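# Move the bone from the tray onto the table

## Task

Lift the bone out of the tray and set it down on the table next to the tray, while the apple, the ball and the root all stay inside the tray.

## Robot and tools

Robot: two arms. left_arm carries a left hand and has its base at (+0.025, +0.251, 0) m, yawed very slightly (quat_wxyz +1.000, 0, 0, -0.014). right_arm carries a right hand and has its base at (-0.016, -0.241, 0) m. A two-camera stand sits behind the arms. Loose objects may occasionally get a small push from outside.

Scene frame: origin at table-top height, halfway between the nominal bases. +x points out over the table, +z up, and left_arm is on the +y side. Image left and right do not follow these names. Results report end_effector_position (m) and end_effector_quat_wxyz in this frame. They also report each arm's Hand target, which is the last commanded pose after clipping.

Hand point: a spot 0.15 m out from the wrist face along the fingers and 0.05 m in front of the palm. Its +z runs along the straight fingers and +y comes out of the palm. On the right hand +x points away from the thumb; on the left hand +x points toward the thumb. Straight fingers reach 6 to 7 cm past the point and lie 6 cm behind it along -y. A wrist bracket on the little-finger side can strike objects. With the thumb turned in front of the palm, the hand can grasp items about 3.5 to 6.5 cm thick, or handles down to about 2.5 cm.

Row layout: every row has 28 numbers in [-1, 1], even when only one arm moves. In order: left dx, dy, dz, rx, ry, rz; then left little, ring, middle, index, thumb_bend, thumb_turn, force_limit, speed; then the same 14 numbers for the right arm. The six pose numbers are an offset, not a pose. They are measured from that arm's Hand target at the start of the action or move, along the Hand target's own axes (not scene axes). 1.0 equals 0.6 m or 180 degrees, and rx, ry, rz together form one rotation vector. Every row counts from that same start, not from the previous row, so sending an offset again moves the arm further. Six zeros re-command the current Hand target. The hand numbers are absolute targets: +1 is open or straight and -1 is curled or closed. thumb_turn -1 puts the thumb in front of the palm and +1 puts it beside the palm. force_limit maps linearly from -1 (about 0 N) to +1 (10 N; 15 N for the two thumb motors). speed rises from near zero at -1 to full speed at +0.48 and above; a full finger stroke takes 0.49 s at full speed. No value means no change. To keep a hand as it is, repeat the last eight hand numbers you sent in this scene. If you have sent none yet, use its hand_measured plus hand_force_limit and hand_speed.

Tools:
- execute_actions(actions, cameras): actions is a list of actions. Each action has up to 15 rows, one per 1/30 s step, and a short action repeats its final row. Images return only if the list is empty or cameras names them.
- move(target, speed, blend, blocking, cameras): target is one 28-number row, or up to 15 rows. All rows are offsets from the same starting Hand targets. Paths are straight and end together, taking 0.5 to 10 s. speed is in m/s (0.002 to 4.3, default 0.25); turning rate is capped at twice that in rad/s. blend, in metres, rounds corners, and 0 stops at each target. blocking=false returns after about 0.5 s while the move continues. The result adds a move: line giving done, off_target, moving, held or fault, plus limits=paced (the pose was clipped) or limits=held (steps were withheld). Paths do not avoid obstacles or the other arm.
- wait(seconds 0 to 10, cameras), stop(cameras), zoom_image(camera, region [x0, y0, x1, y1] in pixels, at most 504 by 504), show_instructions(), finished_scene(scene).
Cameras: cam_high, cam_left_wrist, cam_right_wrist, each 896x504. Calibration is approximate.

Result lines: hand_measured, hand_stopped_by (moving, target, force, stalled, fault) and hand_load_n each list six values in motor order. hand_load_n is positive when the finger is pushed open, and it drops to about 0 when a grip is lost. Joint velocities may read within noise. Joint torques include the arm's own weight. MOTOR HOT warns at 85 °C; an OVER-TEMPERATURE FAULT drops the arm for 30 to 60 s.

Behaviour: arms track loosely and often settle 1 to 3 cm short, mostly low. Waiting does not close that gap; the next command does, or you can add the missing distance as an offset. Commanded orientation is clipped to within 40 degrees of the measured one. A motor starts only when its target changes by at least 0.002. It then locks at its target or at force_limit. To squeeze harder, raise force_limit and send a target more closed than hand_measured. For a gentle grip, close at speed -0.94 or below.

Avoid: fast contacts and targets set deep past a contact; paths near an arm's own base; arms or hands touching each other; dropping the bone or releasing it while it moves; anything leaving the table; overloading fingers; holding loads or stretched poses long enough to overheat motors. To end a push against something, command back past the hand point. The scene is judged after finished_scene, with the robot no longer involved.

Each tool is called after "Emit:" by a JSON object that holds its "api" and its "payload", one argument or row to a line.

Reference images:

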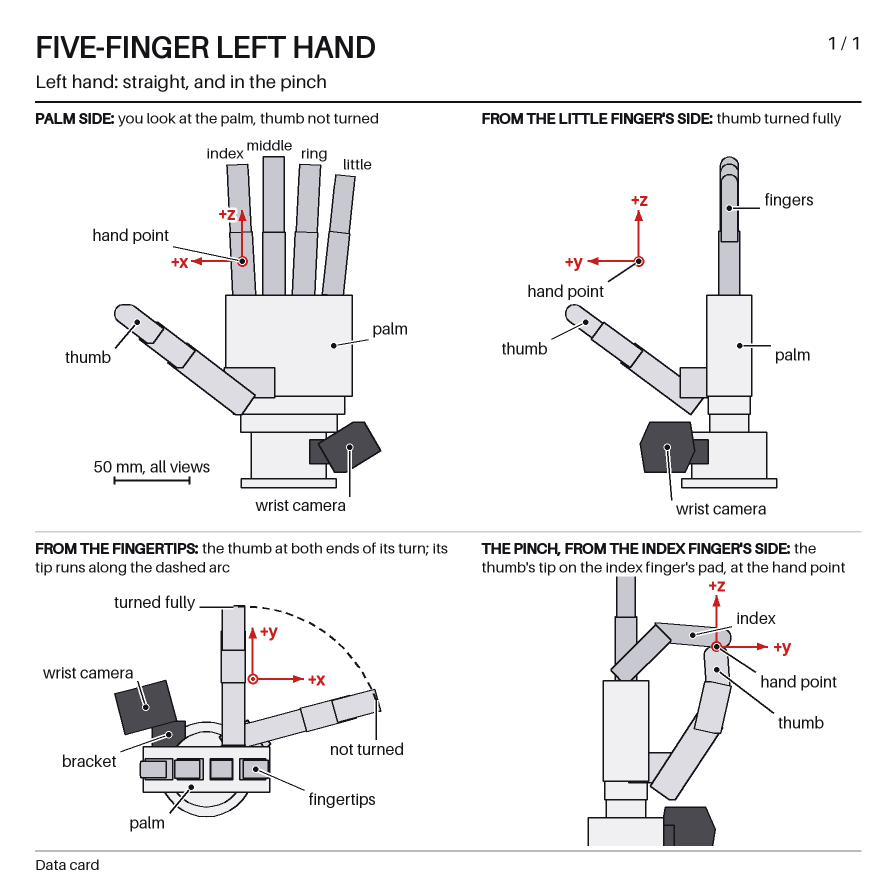

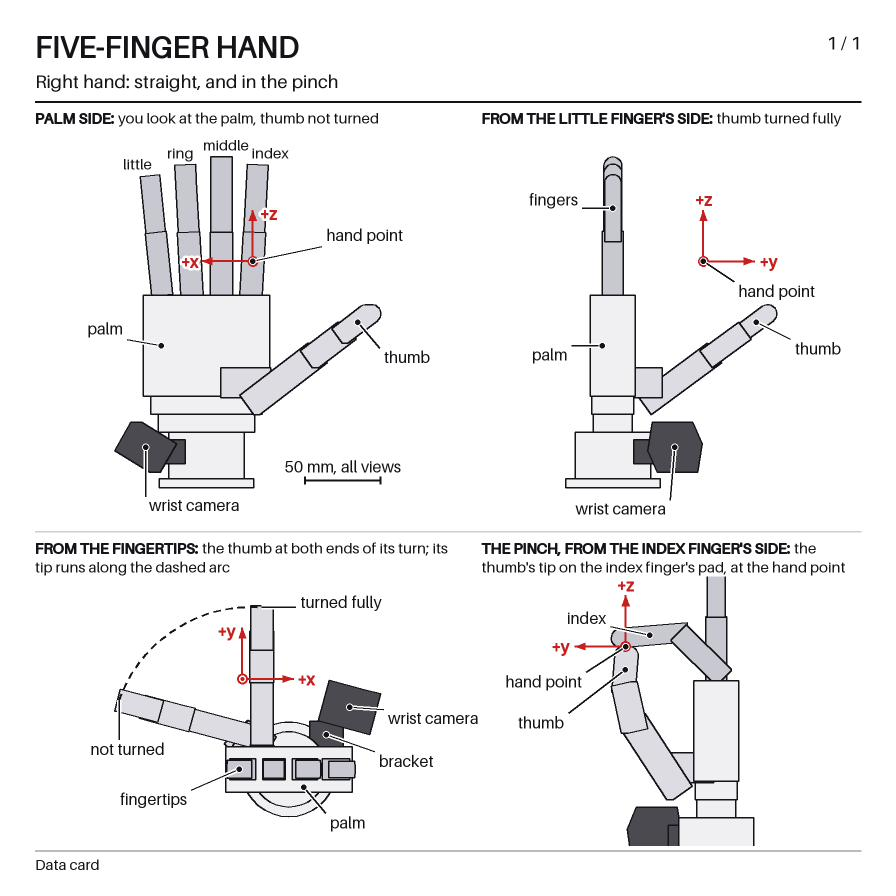

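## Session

Emit:
{"api": "execute_actions", "payload": {
  "actions": []
}}

Scene clock: 0.00 s.
left_arm: end_effector_position=(+0.2160, -0.0270, +0.1632) hand_measured=(+1.000, +1.000, +1.000, +1.000, +1.000, +1.000) hand_load_n=(+0.0, +0.0, +0.0, +0.5, +0.0, +0.0) hand_stopped_by=(target, target, target, target, target, target) hand_force_limit=0.00 hand_speed=-0.80 end_effector_quat_wxyz=(+0.038, +0.698, +0.704, +0.125) | right_arm: end_effector_position=(+0.6774, -0.3954, +0.2074) hand_measured=(+1.000, +1.000, +1.000, +1.000, +1.000, +1.000) hand_load_n=(+0.0, +0.0, +0.5, +0.0, +0.0, +0.0) hand_stopped_by=(target, target, target, target, target, target) hand_force_limit=0.00 hand_speed=-0.80 end_effector_quat_wxyz=(+0.042, +0.321, +0.924, +0.202)
Joint positions: left_arm=[-1.281 1.287 1.006 -1.35 -0.254 1.818] | right_arm=[-0.391 2.049 2.051 -1.509 -0.411 1.861]
Joint velocities: within noise
Joint torques (N m): no reading
Heat: left arm: hottest elbow 23 °C; right arm: hottest waist 23 °C.
Hand target: left_arm +0.2183, -0.0357, +0.1730; +0.051, +0.697, +0.705, +0.117 | right_arm +0.6824, -0.3975, +0.2281; +0.062, +0.317, +0.925, +0.201
camera_calibration:
cam_left_wrist: T_world_to_cam=[[-0.950483, 0.251863, -0.182062, 0.241157], [0.0734619, 0.751314, 0.655843, -0.103141], [0.301969, 0.609993, -0.732614, 0.189093], [0, 0, 0, 1]] pos_world=[0.179692, -0.0985923, 0.250082]
cam_right_wrist: T_world_to_cam=[[0.387168, 0.82889, 0.403784, -0.0153775], [0.704469, -0.548478, 0.450439, -0.779293], [0.594832, 0.110058, -0.796281, -0.077716], [0, 0, 0, 1]] pos_world=[0.60117, -0.406126, 0.29535]

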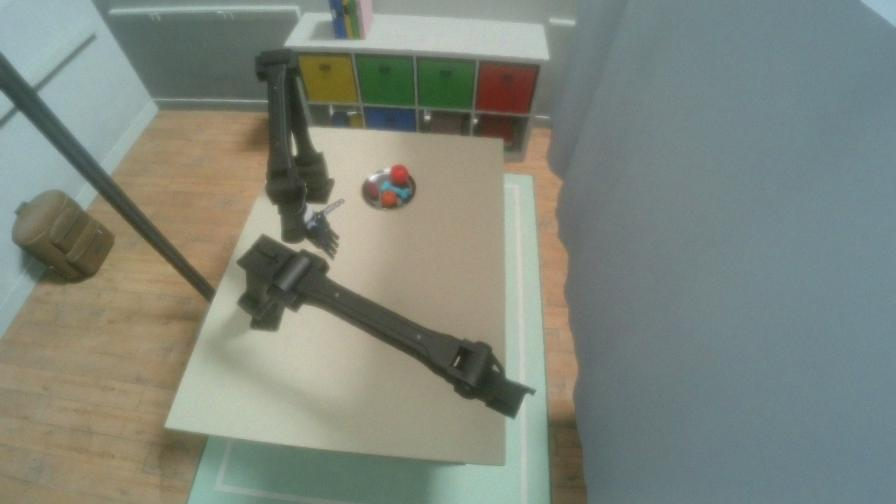

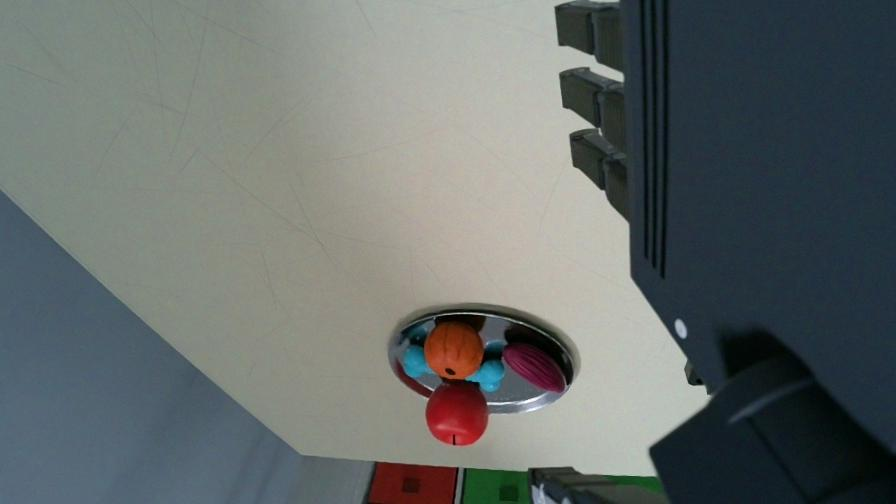

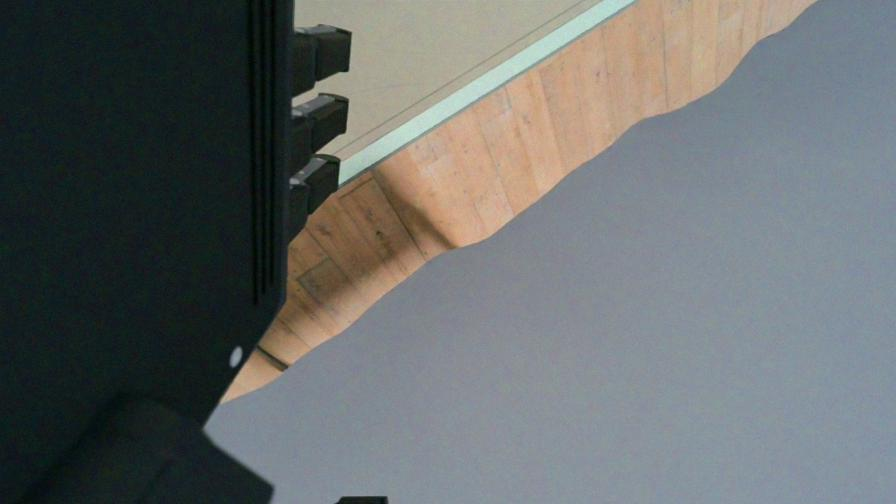

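Emit:
{"api": "zoom_image", "payload": {
  "camera": "cam_high",
  "region": [345, 150, 435, 220]
}}

Emit:
{"api": "zoom_image", "payload": {
  "camera": "cam_left_wrist",
  "region": [370, 280, 610, 460]
}}

Scaled by 5.600.

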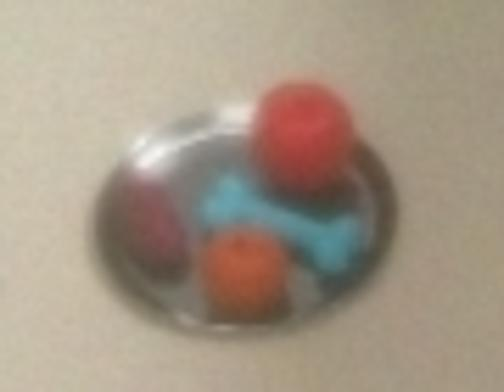

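Scaled by 2.100.

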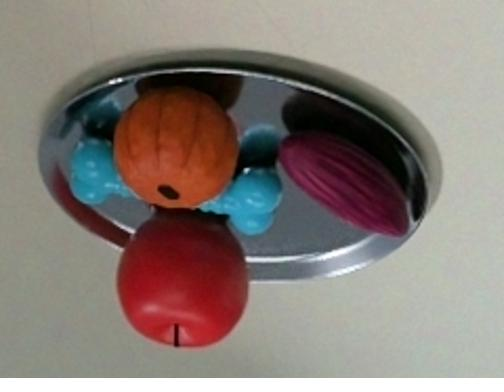

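Emit:
{"api": "move", "payload": {
  "target": [
    [0.0243, 0.063, -0.2575, 0, 0, 0, 1, 1, 1, 1, 1, 1, 0, -0.8, 0, 0, 0, 0, 0, 0, 1, 1, 1, 1, 1, 1, 0, -0.8],
    [0.5903, 0.2873, -0.1615, 0.0334, 0.0866, -0.3541, 1, 1, 1, 1, 1, 1, 0, -0.8, 0, 0, 0, 0, 0, 0, 1, 1, 1, 1, 1, 1, 0, -0.8],
    [0.9857, -0.1198, -0.2237, 0.0663, 0.1718, -0.7028, 1, 1, 1, 1, 1, 1, 0, -0.8, 0, 0, 0, 0, 0, 0, 1, 1, 1, 1, 1, 1, 0, -0.8]
  ],
  "speed": 0.4,
  "blend": [0.05, 0.08, 0],
  "cameras": ["cam_high"]
}}

Scene clock: 251.27 s.
left_arm: end_effector_position=(+0.1026, +0.5331, +0.3188) hand_measured=(+1.000, +1.000, +1.000, +1.000, +1.000, +1.000) hand_load_n=(+0.0, +0.0, +0.0, +0.0, +0.0, +0.0) hand_stopped_by=(target, target, target, target, target, target) hand_force_limit=0.00 hand_speed=-0.80 end_effector_quat_wxyz=(-0.043, -0.341, +0.929, +0.137) | right_arm: end_effector_position=(+0.6774, -0.3954, +0.2074) hand_measured=(+1.000, +1.000, +1.000, +1.000, +1.000, +1.000) hand_load_n=(+0.0, +0.0, +0.0, +0.0, +0.0, +0.0) hand_stopped_by=(target, target, target, target, target, target) hand_force_limit=0.00 hand_speed=-0.80 end_effector_quat_wxyz=(+0.042, +0.321, +0.924, +0.202)
Joint positions: left_arm=[0.924 1.054 1.236 -1.681 -0.278 1.774] | right_arm=[-0.391 2.049 2.051 -1.509 -0.411 1.861]
Joint torques (N m): left_arm=[1.03 -2.67 15.01 -0.42 -0.2 0.05] | right_arm=[-0.79 -19.49 10.24 0.73 -0.44 0.06]
Heat: left arm: hottest elbow 34 °C; right arm: hottest elbow 31 °C.
Hand target: left_arm +0.1037, +0.5404, +0.3402; -0.085, -0.351, +0.928, +0.096 | right_arm +0.6824, -0.3975, +0.2281; +0.062, +0.317, +0.925, +0.201
Off the commanded pose: left_arm 0.023 m, 7 deg | right_arm 0.021 m, 2 deg.
joint sent to its limit (left arm) — joint 4 (wrist pitch), lower limit. The joint targets are off in orientation, not in position.
move: off_target (left_arm, right_arm)
Images, in order (width x height): cam_high 896x504.

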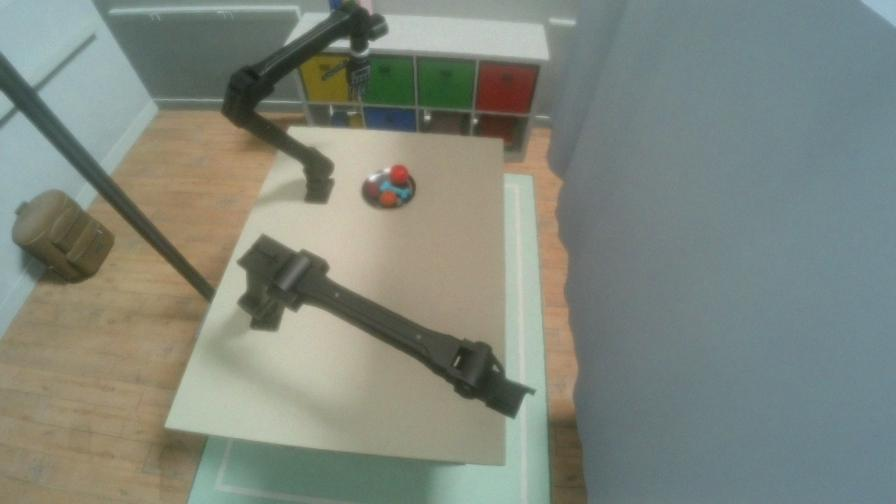

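Emit:
{"api": "move", "payload": {
  "target": [
    [0, 0, 0, 0, 0, 0, 1, 1, 1, 1, 1, 1, 0, -0.8, 0.4433, 0.1012, -0.0432, -0.0633, -0.1651, -0.5142, -0.9, -0.9, 0.2, 0.2, 0.6, -1, 0, 0],
    [0, 0, 0, 0, 0, 0, 1, 1, 1, 1, 1, 1, 0, -0.8, 0.9007, 0.232, 0.2873, 0.1063, 0.2772, 0.8634, -0.9, -0.9, 0.2, 0.2, 0.6, -1, 0, 0]
  ],
  "speed": 0.4,
  "blend": [0.08, 0],
  "cameras": ["cam_high", "cam_right_wrist"]
}}

Scene clock: 282.63 s.
left_arm: end_effector_position=(+0.1026, +0.5331, +0.3188) hand_measured=(+1.000, +1.000, +1.000, +1.000, +1.000, +1.000) hand_load_n=(+0.0, +0.0, +0.0, +0.0, +0.0, +0.0) hand_stopped_by=(target, target, target, target, target, target) hand_force_limit=0.00 hand_speed=-0.80 end_effector_quat_wxyz=(-0.043, -0.340, +0.929, +0.136) | right_arm: end_effector_position=(+0.3688, +0.0830, +0.1303) hand_measured=(-0.900, -0.900, +0.200, +0.200, +0.600, -1.000) hand_load_n=(+0.0, +0.0, +0.0, +0.0, +0.0, +0.0) hand_stopped_by=(target, target, target, target, target, target) hand_force_limit=0.00 hand_speed=0.00 end_effector_quat_wxyz=(-0.490, +0.857, -0.145, +0.063)
Joint positions: left_arm=[0.924 1.054 1.236 -1.681 -0.278 1.775] | right_arm=[0.455 1.414 0.905 -0.209 -0.679 -0.463]
Joint torques (N m): left_arm=[1.08 -2.9 14.98 -0.46 -0.2 0.04] | right_arm=[0.03 -9.52 9.28 2.48 -0.27 -0.1]
Heat: left arm: hottest elbow 38 °C; right arm: hottest elbow 31 °C.
Hand target: left_arm +0.1038, +0.5404, +0.3402; -0.085, -0.351, +0.928, +0.096 | right_arm +0.3744, +0.0899, +0.1355; -0.495, +0.856, -0.129, +0.074
Off the commanded pose: left_arm 0.023 m, 7 deg | right_arm 0.010 m, 2 deg.
joint sent to its limit (left arm) — joint 4 (wrist pitch), lower limit. The joint targets are off in orientation, not in position.
move: off_target (left_arm)
camera_calibration:
cam_right_wrist: T_world_to_cam=[[0.0282917, -0.53607, -0.8437, 0.146795], [-0.975164, -0.200284, 0.0945561, 0.372157], [-0.219668, 0.820071, -0.528422, 0.19839], [0, 0, 0, 1]] pos_world=[0.402341, -0.00946495, 0.193495]
Images, in order (width x height): cam_high 896x504, cam_right_wrist 896x504.

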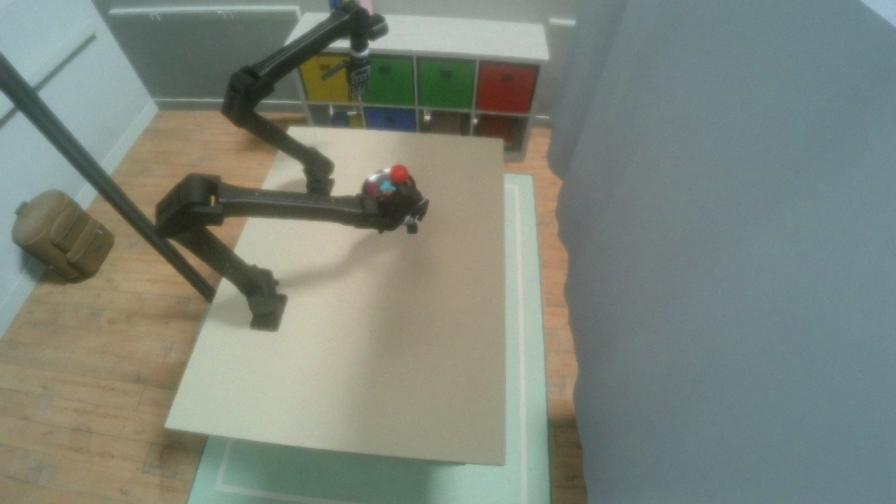

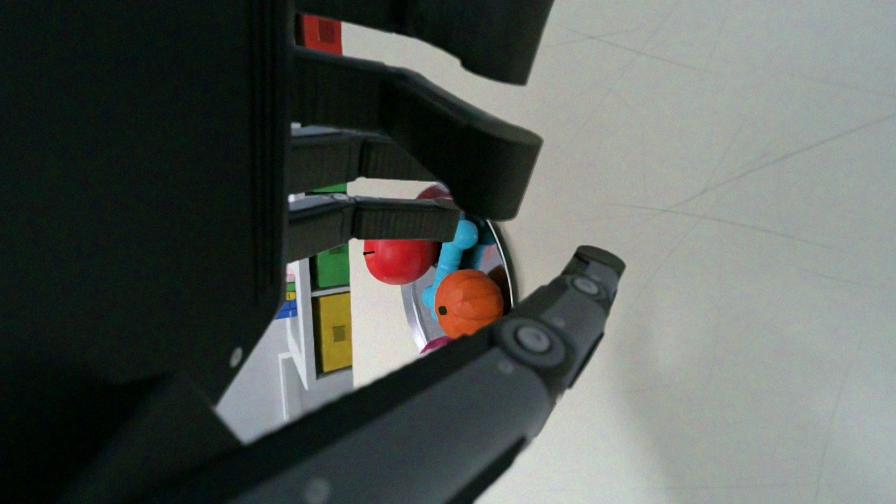

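Emit:
{"api": "zoom_image", "payload": {
  "camera": "cam_right_wrist",
  "region": [340, 170, 540, 370]
}}

Scaled by 2.520.

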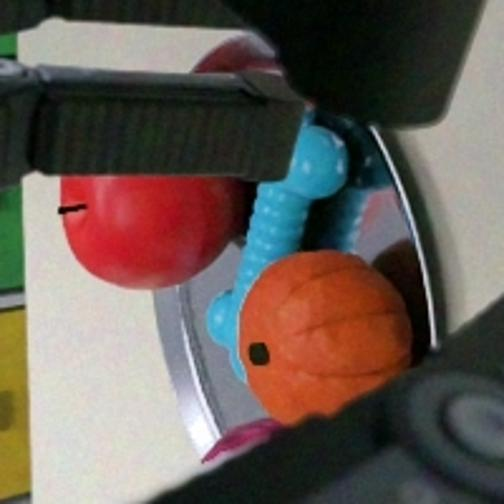

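Emit:
{"api": "move", "payload": {
  "target": [0, 0, 0, 0, 0, 0, 1, 1, 1, 1, 1, 1, 0, -0.8, -0.0717, -0.0503, 0.1392, 0, 0, 0, -0.9, -0.9, 0.2, 0.2, 0.6, -1, 0, 0],
  "speed": 0.2,
  "cameras": ["cam_right_wrist"]
}}

Scene clock: 320.80 s.
left_arm: end_effector_position=(+0.1026, +0.5331, +0.3188) hand_measured=(+1.000, +1.000, +1.000, +1.000, +1.000, +1.000) hand_load_n=(+0.0, +0.0, +0.0, +0.0, +0.0, +0.0) hand_stopped_by=(target, target, target, target, target, target) hand_force_limit=0.00 hand_speed=-0.80 end_effector_quat_wxyz=(-0.043, -0.340, +0.929, +0.136) | right_arm: end_effector_position=(+0.3441, +0.1669, +0.0985) hand_measured=(-0.900, -0.900, +0.200, +0.200, +0.600, -1.000) hand_load_n=(+0.0, +0.0, +0.0, +0.0, +0.0, +0.0) hand_stopped_by=(target, target, target, target, target, target) hand_force_limit=0.00 hand_speed=0.00 end_effector_quat_wxyz=(-0.476, +0.867, -0.136, +0.061)
Joint positions: left_arm=[0.924 1.054 1.236 -1.681 -0.278 1.775] | right_arm=[0.657 1.524 0.934 -0.082 -0.52 -0.348]
Joint torques (N m): left_arm=[0.67 -3.19 14.98 -0.39 -0.21 0.06] | right_arm=[-0.03 -10.64 11.88 2.88 -0.16 0.21]
Heat: left arm: hottest elbow 40 °C; right arm: hottest elbow 32 °C.
Hand target: left_arm +0.1038, +0.5404, +0.3402; -0.085, -0.351, +0.928, +0.096 | right_arm +0.3589, +0.1862, +0.1202; -0.495, +0.856, -0.129, +0.074
Off the commanded pose: left_arm 0.023 m, 7 deg | right_arm 0.032 m, 3 deg.
joint sent to its limit (left arm) — joint 4 (wrist pitch), lower limit. The joint targets are off in orientation, not in position.
move: off_target (left_arm, right_arm)
camera_calibration:
cam_right_wrist: T_world_to_cam=[[0.0380626, -0.564324, -0.824675, 0.165217], [-0.971216, -0.215086, 0.102357, 0.368292], [-0.235138, 0.797042, -0.556268, 0.119339], [0, 0, 0, 1]] pos_world=[0.379464, 0.0773325, 0.164938]
Images, in order (width x height): cam_right_wrist 896x504.

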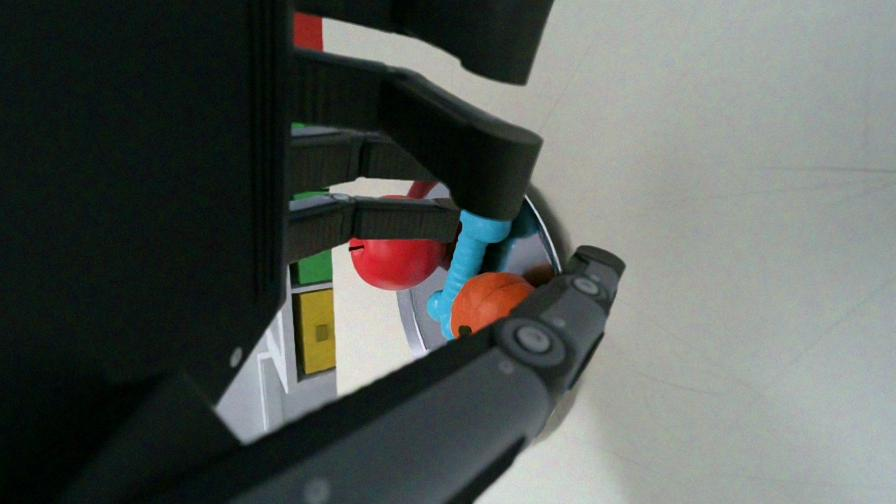

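Emit:
{"api": "zoom_image", "payload": {
  "camera": "cam_right_wrist",
  "region": [390, 170, 600, 370]
}}

Scaled by 2.400.

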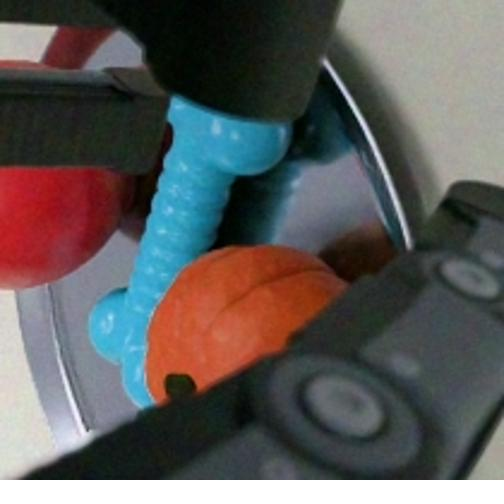

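Emit:
{"api": "move", "payload": {
  "target": [0, 0, 0, 0, 0, 0, 1, 1, 1, 1, 1, 1, 0, -0.8, -0.0653, -0.0305, 0.1037, 0, 0.0481, 0.0278, -0.9, -0.9, 0.2, 0.2, 0.75, -1, 0, 0],
  "speed": 0.15,
  "cameras": ["cam_right_wrist"]
}}

Scene clock: 436.97 s.
left_arm: end_effector_position=(+0.1026, +0.5331, +0.3188) hand_measured=(+1.000, +1.000, +1.000, +1.000, +1.000, +1.000) hand_load_n=(+0.0, +0.0, +0.0, +0.0, -0.5, +0.0) hand_stopped_by=(target, target, target, target, target, target) hand_force_limit=0.00 hand_speed=-0.80 end_effector_quat_wxyz=(-0.043, -0.340, +0.929, +0.136) | right_arm: end_effector_position=(+0.3286, +0.2345, +0.0818) hand_measured=(-0.900, -0.900, +0.200, +0.200, +0.750, -1.000) hand_load_n=(+0.0, +0.0, +0.0, +0.0, +0.0, +0.0) hand_stopped_by=(target, target, target, target, target, target) hand_force_limit=0.00 hand_speed=0.00 end_effector_quat_wxyz=(-0.462, +0.856, -0.207, +0.109)
Joint positions: left_arm=[0.924 1.054 1.236 -1.681 -0.278 1.775] | right_arm=[0.836 1.595 0.959 0.038 -0.222 -0.143]
Joint torques (N m): left_arm=[0.97 -2.78 15.01 -0.35 -0.21 0.03] | right_arm=[0.15 -11.63 11.75 3.08 0.01 0.21]
Heat: left arm: hottest elbow 43 °C; right arm: hottest elbow 36 °C.
Hand target: left_arm +0.1038, +0.5404, +0.3402; -0.085, -0.351, +0.928, +0.096 | right_arm +0.3399, +0.2580, +0.1048; -0.486, +0.842, -0.203, +0.117
Off the commanded pose: left_arm 0.023 m, 7 deg | right_arm 0.035 m, 3 deg.
joint sent to its limit (left arm) — joint 4 (wrist pitch), lower limit. The joint targets are off in orientation, not in position.
move: off_target (left_arm, right_arm)
camera_calibration:
cam_right_wrist: T_world_to_cam=[[-0.0513326, -0.57731, -0.81491, 0.2218], [-0.994889, -0.041484, 0.0920584, 0.337403], [-0.0869519, 0.815471, -0.57223, 0.000700742], [0, 0, 0, 1]] pos_world=[0.347125, 0.141473, 0.150087]
Images, in order (width x height): cam_right_wrist 896x504.

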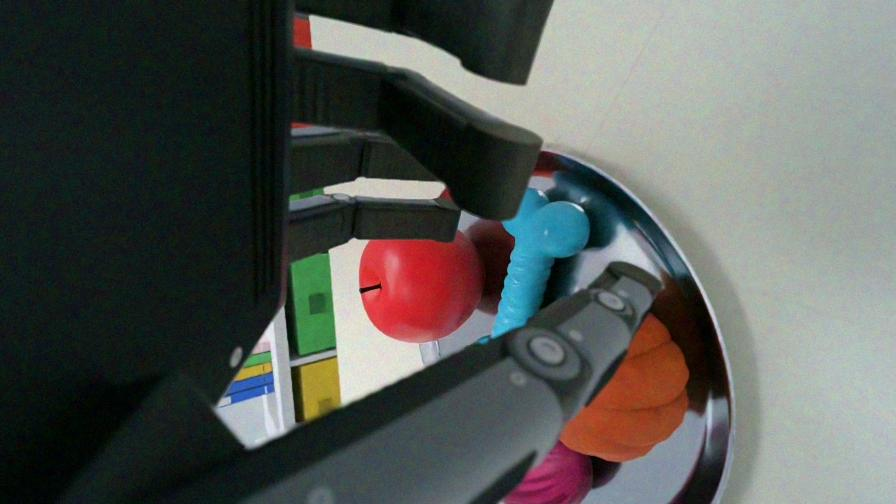

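Emit:
{"api": "move", "payload": {
  "target": [0, 0, 0, 0, 0, 0, 1, 1, 1, 1, 1, 1, 0, -0.8, -0.0077, -0.0055, 0.043, 0, 0, 0, -0.9, -0.9, 0.2, 0.2, 0.75, -1, 0, 0],
  "speed": 0.1,
  "cameras": ["cam_right_wrist"]
}}

Scene clock: 463.37 s.
left_arm: end_effector_position=(+0.1026, +0.5331, +0.3188) hand_measured=(+1.000, +1.000, +1.000, +1.000, +1.000, +1.000) hand_load_n=(+0.0, +0.0, +0.0, +0.0, +0.0, +0.0) hand_stopped_by=(target, target, target, target, target, target) hand_force_limit=0.00 hand_speed=-0.80 end_effector_quat_wxyz=(-0.043, -0.340, +0.929, +0.136) | right_arm: end_effector_position=(+0.3368, +0.2569, +0.0713) hand_measured=(-0.900, -0.900, +0.200, +0.200, +0.750, -1.000) hand_load_n=(+0.0, +0.0, +0.0, +0.0, +0.0, +0.0) hand_stopped_by=(target, target, target, target, target, target) hand_force_limit=0.00 hand_speed=0.00 end_effector_quat_wxyz=(-0.461, +0.856, -0.208, +0.109)
Joint positions: left_arm=[0.924 1.054 1.236 -1.681 -0.278 1.775] | right_arm=[0.855 1.663 1.013 0.052 -0.204 -0.131]
Joint torques (N m): left_arm=[1.14 -3.02 14.98 -0.42 -0.21 0.03] | right_arm=[0.21 -12.51 11.66 3.1 0.02 0.21]
Heat: left arm: hottest elbow 43 °C; right arm: hottest elbow 34 °C.
Hand target: left_arm +0.1038, +0.5404, +0.3402; -0.085, -0.351, +0.928, +0.096 | right_arm +0.3468, +0.2814, +0.0949; -0.487, +0.842, -0.203, +0.117
Off the commanded pose: left_arm 0.023 m, 7 deg | right_arm 0.035 m, 3 deg.
joint sent to its limit (left arm) — joint 4 (wrist pitch), lower limit. The joint targets are off in orientation, not in position.
move: off_target (left_arm, right_arm)
camera_calibration:
cam_right_wrist: T_world_to_cam=[[-0.0529071, -0.578675, -0.81384, 0.227299], [-0.994936, -0.0392001, 0.0925529, 0.346818], [-0.0854607, 0.814615, -0.573671, -0.0230038], [0, 0, 0, 1]] pos_world=[0.355121, 0.163867, 0.139689]
Images, in order (width x height): cam_right_wrist 896x504.

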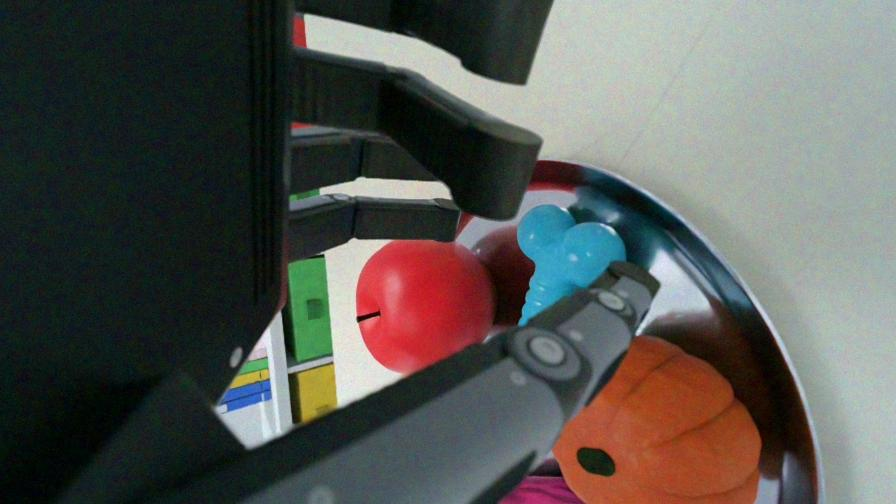

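Emit:
{"api": "zoom_image", "payload": {
  "camera": "cam_right_wrist",
  "region": [440, 150, 840, 420]
}}

Scaled by 1.260.

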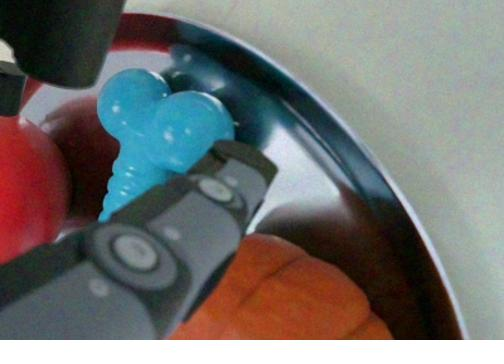

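Emit:
{"api": "move", "payload": {
  "target": [0, 0, 0, 0, 0, 0, 1, 1, 1, 1, 1, 1, 0, -0.8, 0, 0.039, 0.0225, 0, 0, 0, -0.9, -0.9, 0.2, 0.2, 0.75, -1, 0, 0],
  "speed": 0.08,
  "cameras": ["cam_right_wrist"]
}}

Scene clock: 536.93 s.
left_arm: end_effector_position=(+0.1026, +0.5331, +0.3188) hand_measured=(+1.000, +1.000, +1.000, +1.000, +1.000, +1.000) hand_load_n=(+0.0, +0.0, +0.0, +0.0, +0.0, +0.0) hand_stopped_by=(target, target, target, target, target, target) hand_force_limit=0.00 hand_speed=-0.80 end_effector_quat_wxyz=(-0.043, -0.340, +0.929, +0.136) | right_arm: end_effector_position=(+0.3439, +0.2649, +0.0540) hand_measured=(-0.900, -0.900, +0.200, +0.200, +0.750, -1.000) hand_load_n=(+0.0, +0.0, +0.0, +0.0, +0.0, +0.0) hand_stopped_by=(target, target, target, target, target, target) hand_force_limit=0.00 hand_speed=0.00 end_effector_quat_wxyz=(-0.469, +0.851, -0.206, +0.114)
Joint positions: left_arm=[0.924 1.054 1.236 -1.681 -0.278 1.775] | right_arm=[0.855 1.714 1.013 0.124 -0.203 -0.131]
Joint torques (N m): left_arm=[0.79 -3.14 14.95 -0.42 -0.19 0.02] | right_arm=[0.32 -13.16 9.37 3.18 0.02 0.21]
Heat: left arm: hottest elbow 44 °C; right arm: hottest elbow 35 °C.
Hand target: left_arm +0.1038, +0.5404, +0.3402; -0.085, -0.351, +0.928, +0.096 | right_arm +0.3468, +0.2814, +0.0678; -0.486, +0.842, -0.203, +0.117
Off the commanded pose: left_arm 0.023 m, 7 deg | right_arm 0.022 m, 2 deg.
joint sent to its limit (left arm) — joint 4 (wrist pitch), lower limit. The joint targets are off in orientation, not in position.
move: off_target (left_arm, right_arm)
camera_calibration:
cam_right_wrist: T_world_to_cam=[[-0.0418599, -0.566137, -0.823247, 0.211659], [-0.996145, -0.0399227, 0.0781056, 0.357188], [-0.0770847, 0.823344, -0.562284, -0.0445677], [0, 0, 0, 1]] pos_world=[0.361236, 0.170783, 0.12129]
Images, in order (width x height): cam_right_wrist 896x504.

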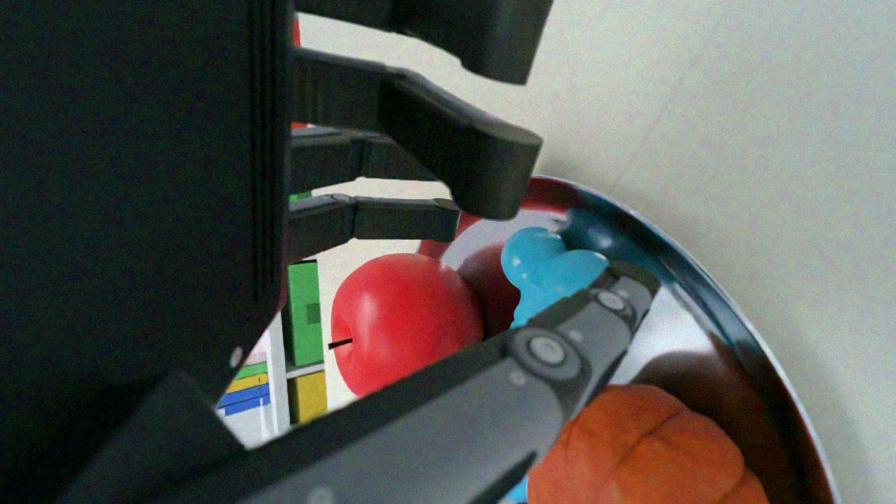

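Emit:
{"api": "move", "payload": {
  "target": [0, 0, 0, 0, 0, 0, 1, 1, 1, 1, 1, 1, 0, -0.8, -0.0065, 0.018, -0.0177, 0, 0, 0, -0.9, -0.9, 0.2, 0.2, 0.75, -1, 0, 0],
  "speed": 0.08,
  "cameras": ["cam_right_wrist"]
}}

Scene clock: 555.43 s.
left_arm: end_effector_position=(+0.1026, +0.5331, +0.3188) hand_measured=(+1.000, +1.000, +1.000, +1.000, +1.000, +1.000) hand_load_n=(+0.0, +0.0, +0.0, +0.0, +0.0, +0.0) hand_stopped_by=(target, target, target, target, target, target) hand_force_limit=0.00 hand_speed=-0.80 end_effector_quat_wxyz=(-0.043, -0.340, +0.929, +0.136) | right_arm: end_effector_position=(+0.3386, +0.2587, +0.0448) hand_measured=(-0.900, -0.900, +0.200, +0.200, +0.750, -1.000) hand_load_n=(+0.0, +0.0, +0.0, +0.0, +0.0, +0.0) hand_stopped_by=(target, target, target, target, target, target) hand_force_limit=0.00 hand_speed=0.00 end_effector_quat_wxyz=(-0.467, +0.852, -0.207, +0.113)
Joint positions: left_arm=[0.924 1.054 1.236 -1.681 -0.278 1.775] | right_arm=[0.855 1.714 0.984 0.148 -0.203 -0.131]
Joint torques (N m): left_arm=[0.91 -2.96 14.97 -0.43 -0.21 0.04] | right_arm=[0.32 -14.86 7.6 3.11 0.02 0.21]
Heat: left arm: hottest elbow 44 °C; right arm: hottest elbow 34 °C.
Hand target: left_arm +0.1038, +0.5404, +0.3402; -0.085, -0.351, +0.928, +0.096 | right_arm +0.3366, +0.2702, +0.0637; -0.486, +0.842, -0.203, +0.117
Off the commanded pose: left_arm 0.023 m, 7 deg | right_arm 0.022 m, 3 deg.
joint sent to its limit (left arm) — joint 4 (wrist pitch), lower limit. The joint targets are off in orientation, not in position.
move: off_target (left_arm, right_arm)
camera_calibration:
cam_right_wrist: T_world_to_cam=[[-0.0447775, -0.568948, -0.821154, 0.201961], [-0.995913, -0.0391154, 0.0814088, 0.351984], [-0.0784371, 0.821443, -0.564871, -0.0440746], [0, 0, 0, 1]] pos_world=[0.356131, 0.164878, 0.11229]
Images, in order (width x height): cam_right_wrist 896x504.

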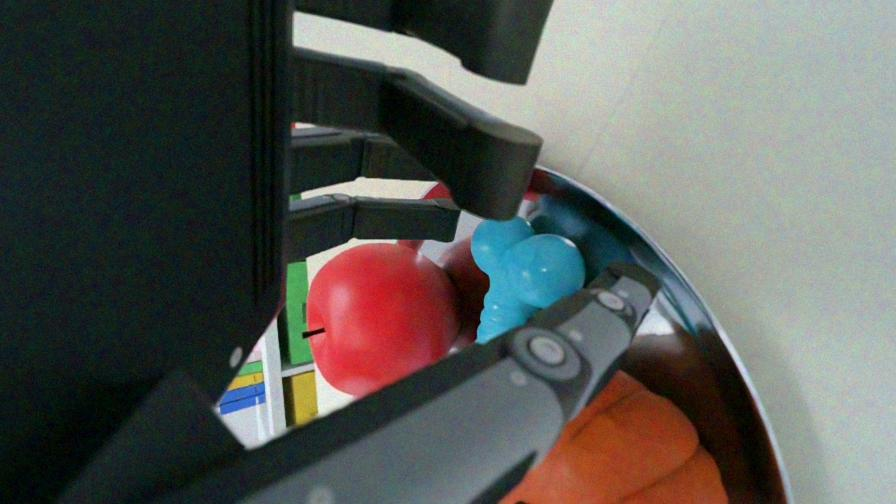

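Emit:
{"api": "zoom_image", "payload": {
  "camera": "cam_right_wrist",
  "region": [420, 180, 680, 360]
}}

Scaled by 1.938.

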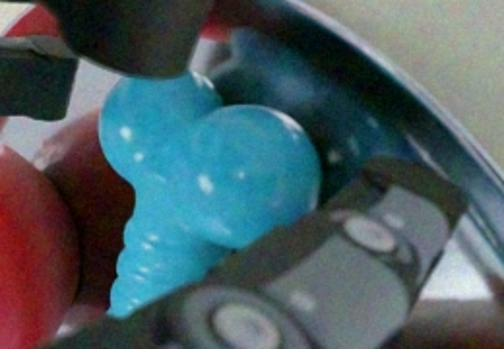

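Emit:
{"api": "move", "payload": {
  "target": [0, 0, 0, 0, 0, 0, 1, 1, 1, 1, 1, 1, 0, -0.8, -0.0233, 0.0193, 0.0195, 0, 0, 0, -0.9, -0.9, 0.2, 0.2, 0.75, -1, 0, 0],
  "speed": 0.06,
  "cameras": ["cam_right_wrist"]
}}

Scene clock: 609.50 s.
left_arm: end_effector_position=(+0.1026, +0.5331, +0.3188) hand_measured=(+1.000, +1.000, +1.000, +1.000, +1.000, +1.000) hand_load_n=(+0.0, +0.0, +0.0, +0.0, +0.0, +0.0) hand_stopped_by=(target, target, target, target, target, target) hand_force_limit=0.00 hand_speed=-0.80 end_effector_quat_wxyz=(-0.043, -0.340, +0.929, +0.136) | right_arm: end_effector_position=(+0.3290, +0.2718, +0.0453) hand_measured=(-0.900, -0.900, +0.200, +0.200, +0.750, -1.000) hand_load_n=(+0.0, +0.0, +0.0, +0.0, +0.0, +0.0) hand_stopped_by=(target, target, target, target, target, target) hand_force_limit=0.00 hand_speed=0.00 end_effector_quat_wxyz=(-0.478, +0.847, -0.202, +0.118)
Joint positions: left_arm=[0.924 1.054 1.236 -1.681 -0.278 1.775] | right_arm=[0.887 1.72 0.976 0.193 -0.177 -0.116]
Joint torques (N m): left_arm=[1.03 -3.14 15.05 -0.44 -0.18 0.05] | right_arm=[0.21 -12.75 7.45 3.11 0.04 0.22]
Heat: left arm: hottest elbow 45 °C; right arm: hottest elbow 32 °C.
Hand target: left_arm +0.1038, +0.5404, +0.3402; -0.085, -0.351, +0.928, +0.096 | right_arm +0.3260, +0.2804, +0.0478; -0.486, +0.842, -0.203, +0.117
Off the commanded pose: left_arm 0.023 m, 7 deg | right_arm 0.009 m, 1 deg.
joint sent to its limit (left arm) — joint 4 (wrist pitch), lower limit. The joint targets are off in orientation, not in position.
move: off_target (left_arm)
camera_calibration:
cam_right_wrist: T_world_to_cam=[[-0.0277227, -0.552371, -0.833137, 0.19985], [-0.997178, -0.0428871, 0.0616154, 0.345198], [-0.0697654, 0.832494, -0.549624, -0.0617524], [0, 0, 0, 1]] pos_world=[0.345456, 0.176605, 0.111292]
Images, in order (width x height): cam_right_wrist 896x504.

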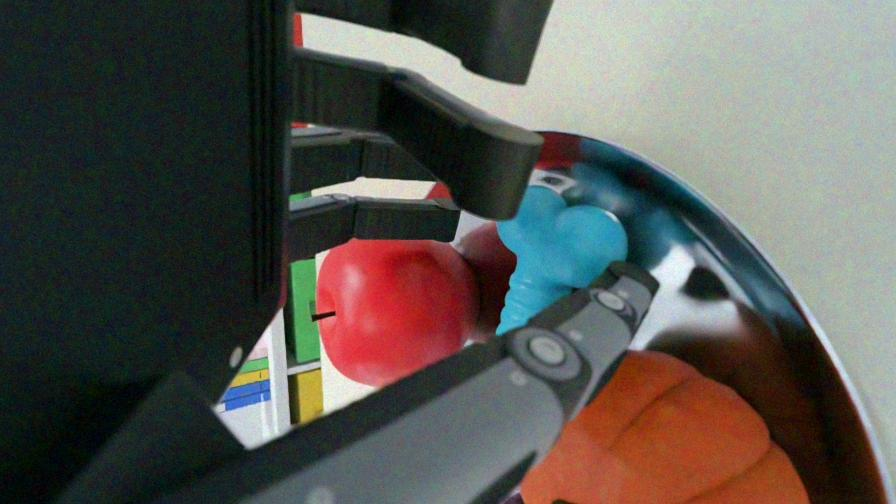

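Emit:
{"api": "move", "payload": {
  "target": [0, 0, 0, 0, 0, 0, 1, 1, 1, 1, 1, 1, 0, -0.8, 0.0333, 0.025, 0.0028, 0, 0, 0, -0.9, -0.9, 0.2, 0.2, 0.75, -1, 0, 0],
  "speed": 0.06,
  "cameras": ["cam_right_wrist"]
}}

Scene clock: 625.50 s.
left_arm: end_effector_position=(+0.1026, +0.5331, +0.3188) hand_measured=(+1.000, +1.000, +1.000, +1.000, +1.000, +1.000) hand_load_n=(+0.0, +0.0, +0.0, +0.0, +0.0, +0.0) hand_stopped_by=(target, target, target, target, target, target) hand_force_limit=0.00 hand_speed=-0.80 end_effector_quat_wxyz=(-0.043, -0.340, +0.929, +0.136) | right_arm: end_effector_position=(+0.3288, +0.2685, +0.0335) hand_measured=(-0.900, -0.900, +0.200, +0.200, +0.750, -1.000) hand_load_n=(+0.0, +0.0, +0.0, +0.0, +0.0, +0.0) hand_stopped_by=(target, target, target, target, target, target) hand_force_limit=0.00 hand_speed=0.00 end_effector_quat_wxyz=(-0.481, +0.847, -0.200, +0.108)
Joint positions: left_arm=[0.924 1.054 1.236 -1.681 -0.278 1.775] | right_arm=[0.874 1.742 0.962 0.227 -0.209 -0.116]
Joint torques (N m): left_arm=[0.73 -2.9 14.98 -0.42 -0.19 0.04] | right_arm=[-2.02 -12.63 7.2 3.15 -0.11 0]
Heat: left arm: hottest elbow 45 °C; right arm: hottest elbow 31 °C.
Hand target: left_arm +0.1038, +0.5404, +0.3402; -0.085, -0.351, +0.928, +0.096 | right_arm +0.3412, +0.2659, +0.0339; -0.486, +0.842, -0.203, +0.117
Off the commanded pose: left_arm 0.023 m, 7 deg | right_arm 0.013 m, 1 deg.
joint sent to its limit (left arm) — joint 4 (wrist pitch), lower limit. The joint targets are off in orientation, not in position.
move: off_target (left_arm, right_arm)
camera_calibration:
cam_right_wrist: T_world_to_cam=[[-0.0318322, -0.544634, -0.83807, 0.187595], [-0.995472, -0.0578671, 0.0754167, 0.348587], [-0.0895712, 0.836675, -0.540325, -0.0604779], [0, 0, 0, 1]] pos_world=[0.347563, 0.172942, 0.0982504]
Images, in order (width x height): cam_right_wrist 896x504.

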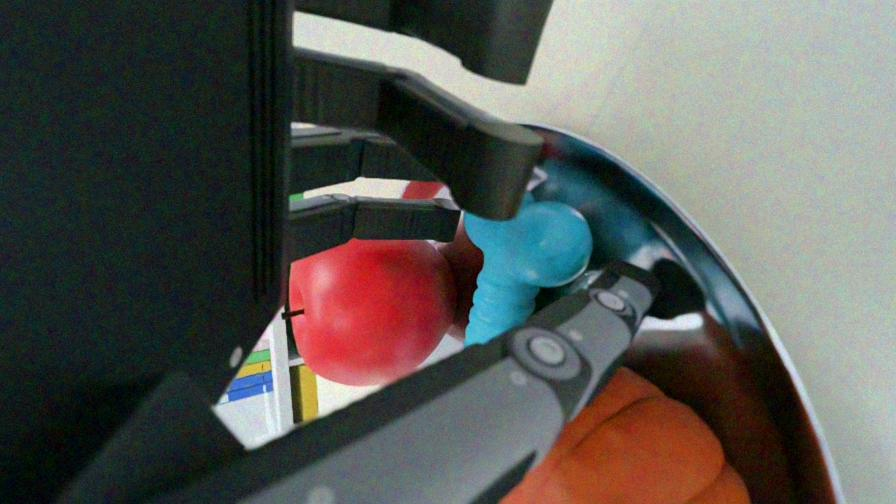

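Emit:
{"api": "zoom_image", "payload": {
  "camera": "cam_right_wrist",
  "region": [420, 160, 740, 380]
}}

Scaled by 1.575.

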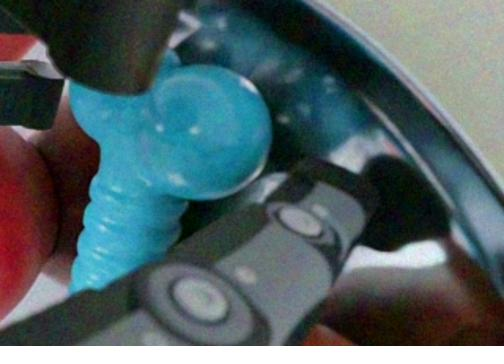

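Emit:
{"api": "move", "payload": {
  "target": [0, 0, 0, 0, 0, 0, 1, 1, 1, 1, 1, 1, 0, -0.8, 0, 0, 0, 0, 0, 0, -0.9, -0.9, -0.4, -0.4, 0.1, -1, -0.2, -0.92],
  "speed": 0.06,
  "cameras": ["cam_right_wrist"]
}}

Scene clock: 645.40 s.
left_arm: end_effector_position=(+0.1026, +0.5331, +0.3188) hand_measured=(+1.000, +1.000, +1.000, +1.000, +1.000, +1.000) hand_load_n=(+0.0, +0.0, +0.0, +0.0, +0.0, +0.0) hand_stopped_by=(target, target, target, target, target, target) hand_force_limit=0.00 hand_speed=-0.80 end_effector_quat_wxyz=(-0.043, -0.340, +0.929, +0.136) | right_arm: end_effector_position=(+0.3306, +0.2674, +0.0326) hand_measured=(-0.900, -0.900, +0.030, +0.000, +0.656, -1.000) hand_load_n=(+0.0, +0.0, +3.0, +5.0, +7.5, +0.0) hand_stopped_by=(target, target, force, force, force, target) hand_force_limit=-0.20 hand_speed=-0.92 end_effector_quat_wxyz=(-0.481, +0.846, -0.202, +0.108)
Joint positions: left_arm=[0.924 1.054 1.236 -1.681 -0.278 1.775] | right_arm=[0.87 1.744 0.962 0.228 -0.209 -0.116]
Joint torques (N m): left_arm=[1.14 -3.14 14.93 -0.32 -0.21 0.03] | right_arm=[-1.85 -12.81 7.21 3.08 -0.1 0.01]
Heat: left arm: hottest elbow 45 °C; right arm: hottest elbow 31 °C.
Hand target: left_arm +0.1038, +0.5404, +0.3402; -0.085, -0.351, +0.928, +0.096 | right_arm +0.3412, +0.2659, +0.0341; -0.486, +0.842, -0.203, +0.117
Off the commanded pose: left_arm 0.023 m, 7 deg | right_arm 0.011 m, 1 deg.
joint sent to its limit (left arm) — joint 4 (wrist pitch), lower limit. The joint targets are off in orientation, not in position.
move: off_target (left_arm, right_arm)
camera_calibration:
cam_right_wrist: T_world_to_cam=[[-0.0340596, -0.544968, -0.837765, 0.18709], [-0.995626, -0.0544652, 0.0759072, 0.3495], [-0.0869961, 0.836686, -0.540729, -0.0607656], [0, 0, 0, 1]] pos_world=[0.349057, 0.171835, 0.0973503]
Images, in order (width x height): cam_right_wrist 896x504.

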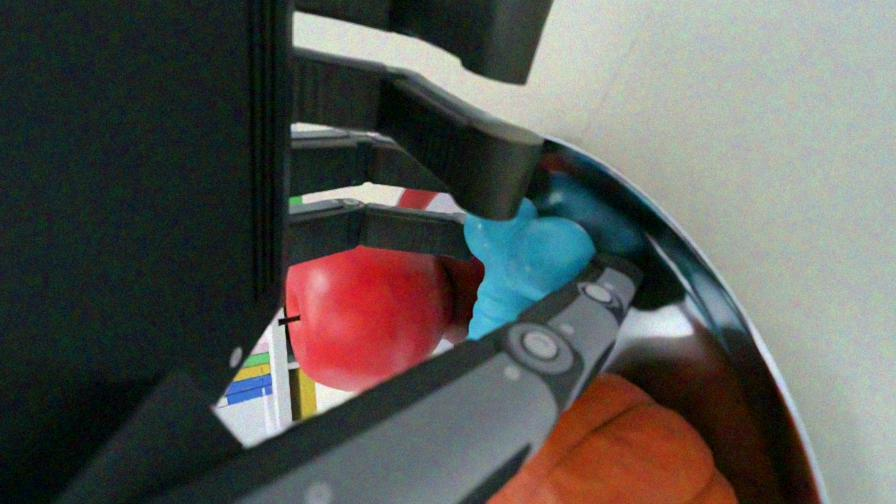

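Emit:
{"api": "move", "payload": {
  "target": [0, 0, 0, 0, 0, 0, 1, 1, 1, 1, 1, 1, 0, -0.8, 0, -0.1588, -0.0917, 0, 0, 0, -0.9, -0.9, -0.4, -0.4, 0.1, -1, -0.2, -0.92],
  "speed": 0.07,
  "cameras": ["cam_right_wrist", "cam_high"]
}}

Scene clock: 654.13 s.
left_arm: end_effector_position=(+0.1026, +0.5331, +0.3188) hand_measured=(+1.000, +1.000, +1.000, +1.000, +1.000, +1.000) hand_load_n=(+0.0, +0.0, +0.0, +0.0, +0.0, +0.0) hand_stopped_by=(target, target, target, target, target, target) hand_force_limit=0.00 hand_speed=-0.80 end_effector_quat_wxyz=(-0.043, -0.340, +0.929, +0.136) | right_arm: end_effector_position=(+0.3201, +0.2550, +0.1059) hand_measured=(-0.900, -0.900, +0.030, +0.000, +0.656, -1.000) hand_load_n=(+0.0, +0.0, +3.0, +5.0, +7.5, +0.0) hand_stopped_by=(target, target, force, force, force, target) hand_force_limit=-0.20 hand_speed=-0.92 end_effector_quat_wxyz=(-0.461, +0.857, -0.208, +0.098)
Joint positions: left_arm=[0.924 1.054 1.236 -1.681 -0.278 1.775] | right_arm=[0.87 1.585 1.025 -0.046 -0.209 -0.116]
Joint torques (N m): left_arm=[1.03 -3.08 15.01 -0.44 -0.21 0.04] | right_arm=[-1.79 -14.1 12.45 1.91 -0.1 -0.01]
Heat: left arm: hottest elbow 46 °C; right arm: hottest elbow 31 °C.
Hand target: left_arm +0.1038, +0.5404, +0.3402; -0.085, -0.351, +0.928, +0.096 | right_arm +0.3413, +0.2658, +0.1440; -0.486, +0.842, -0.203, +0.117
Off the commanded pose: left_arm 0.023 m, 7 deg | right_arm 0.045 m, 4 deg.
joint sent to its limit (left arm) — joint 4 (wrist pitch), lower limit. The joint targets are off in orientation, not in position.
move: off_target (left_arm, right_arm)
camera_calibration:
cam_right_wrist: T_world_to_cam=[[-0.0614396, -0.577462, -0.814102, 0.255935], [-0.992525, -0.0508199, 0.110953, 0.327225], [-0.105444, 0.814834, -0.570023, 0.00298451], [0, 0, 0, 1]] pos_world=[0.340819, 0.16199, 0.173752]
Images, in order (width x height): cam_high 896x504, cam_right_wrist 896x504.

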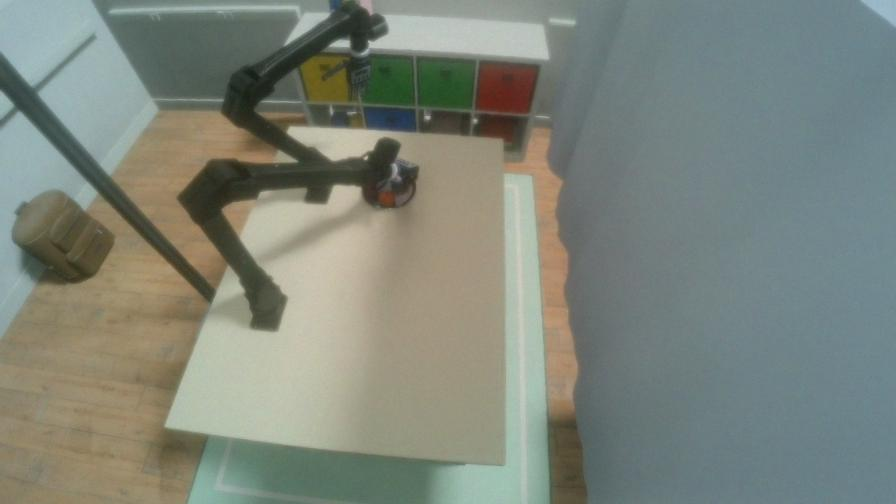

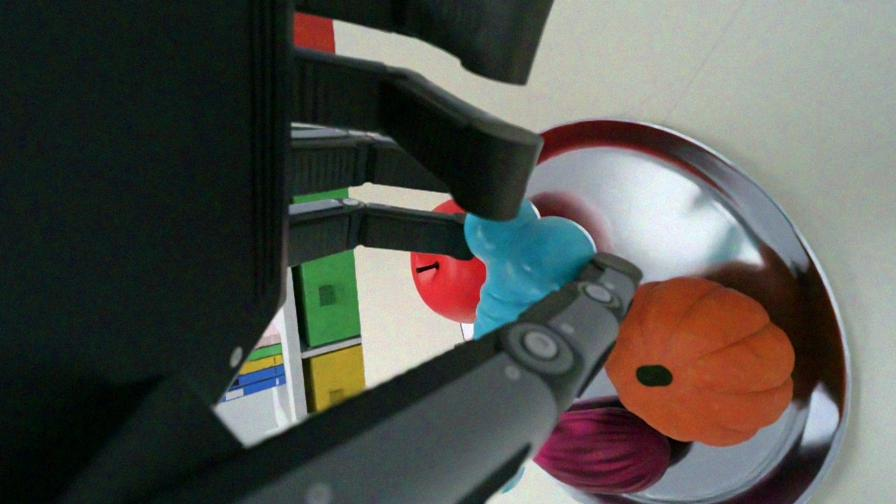

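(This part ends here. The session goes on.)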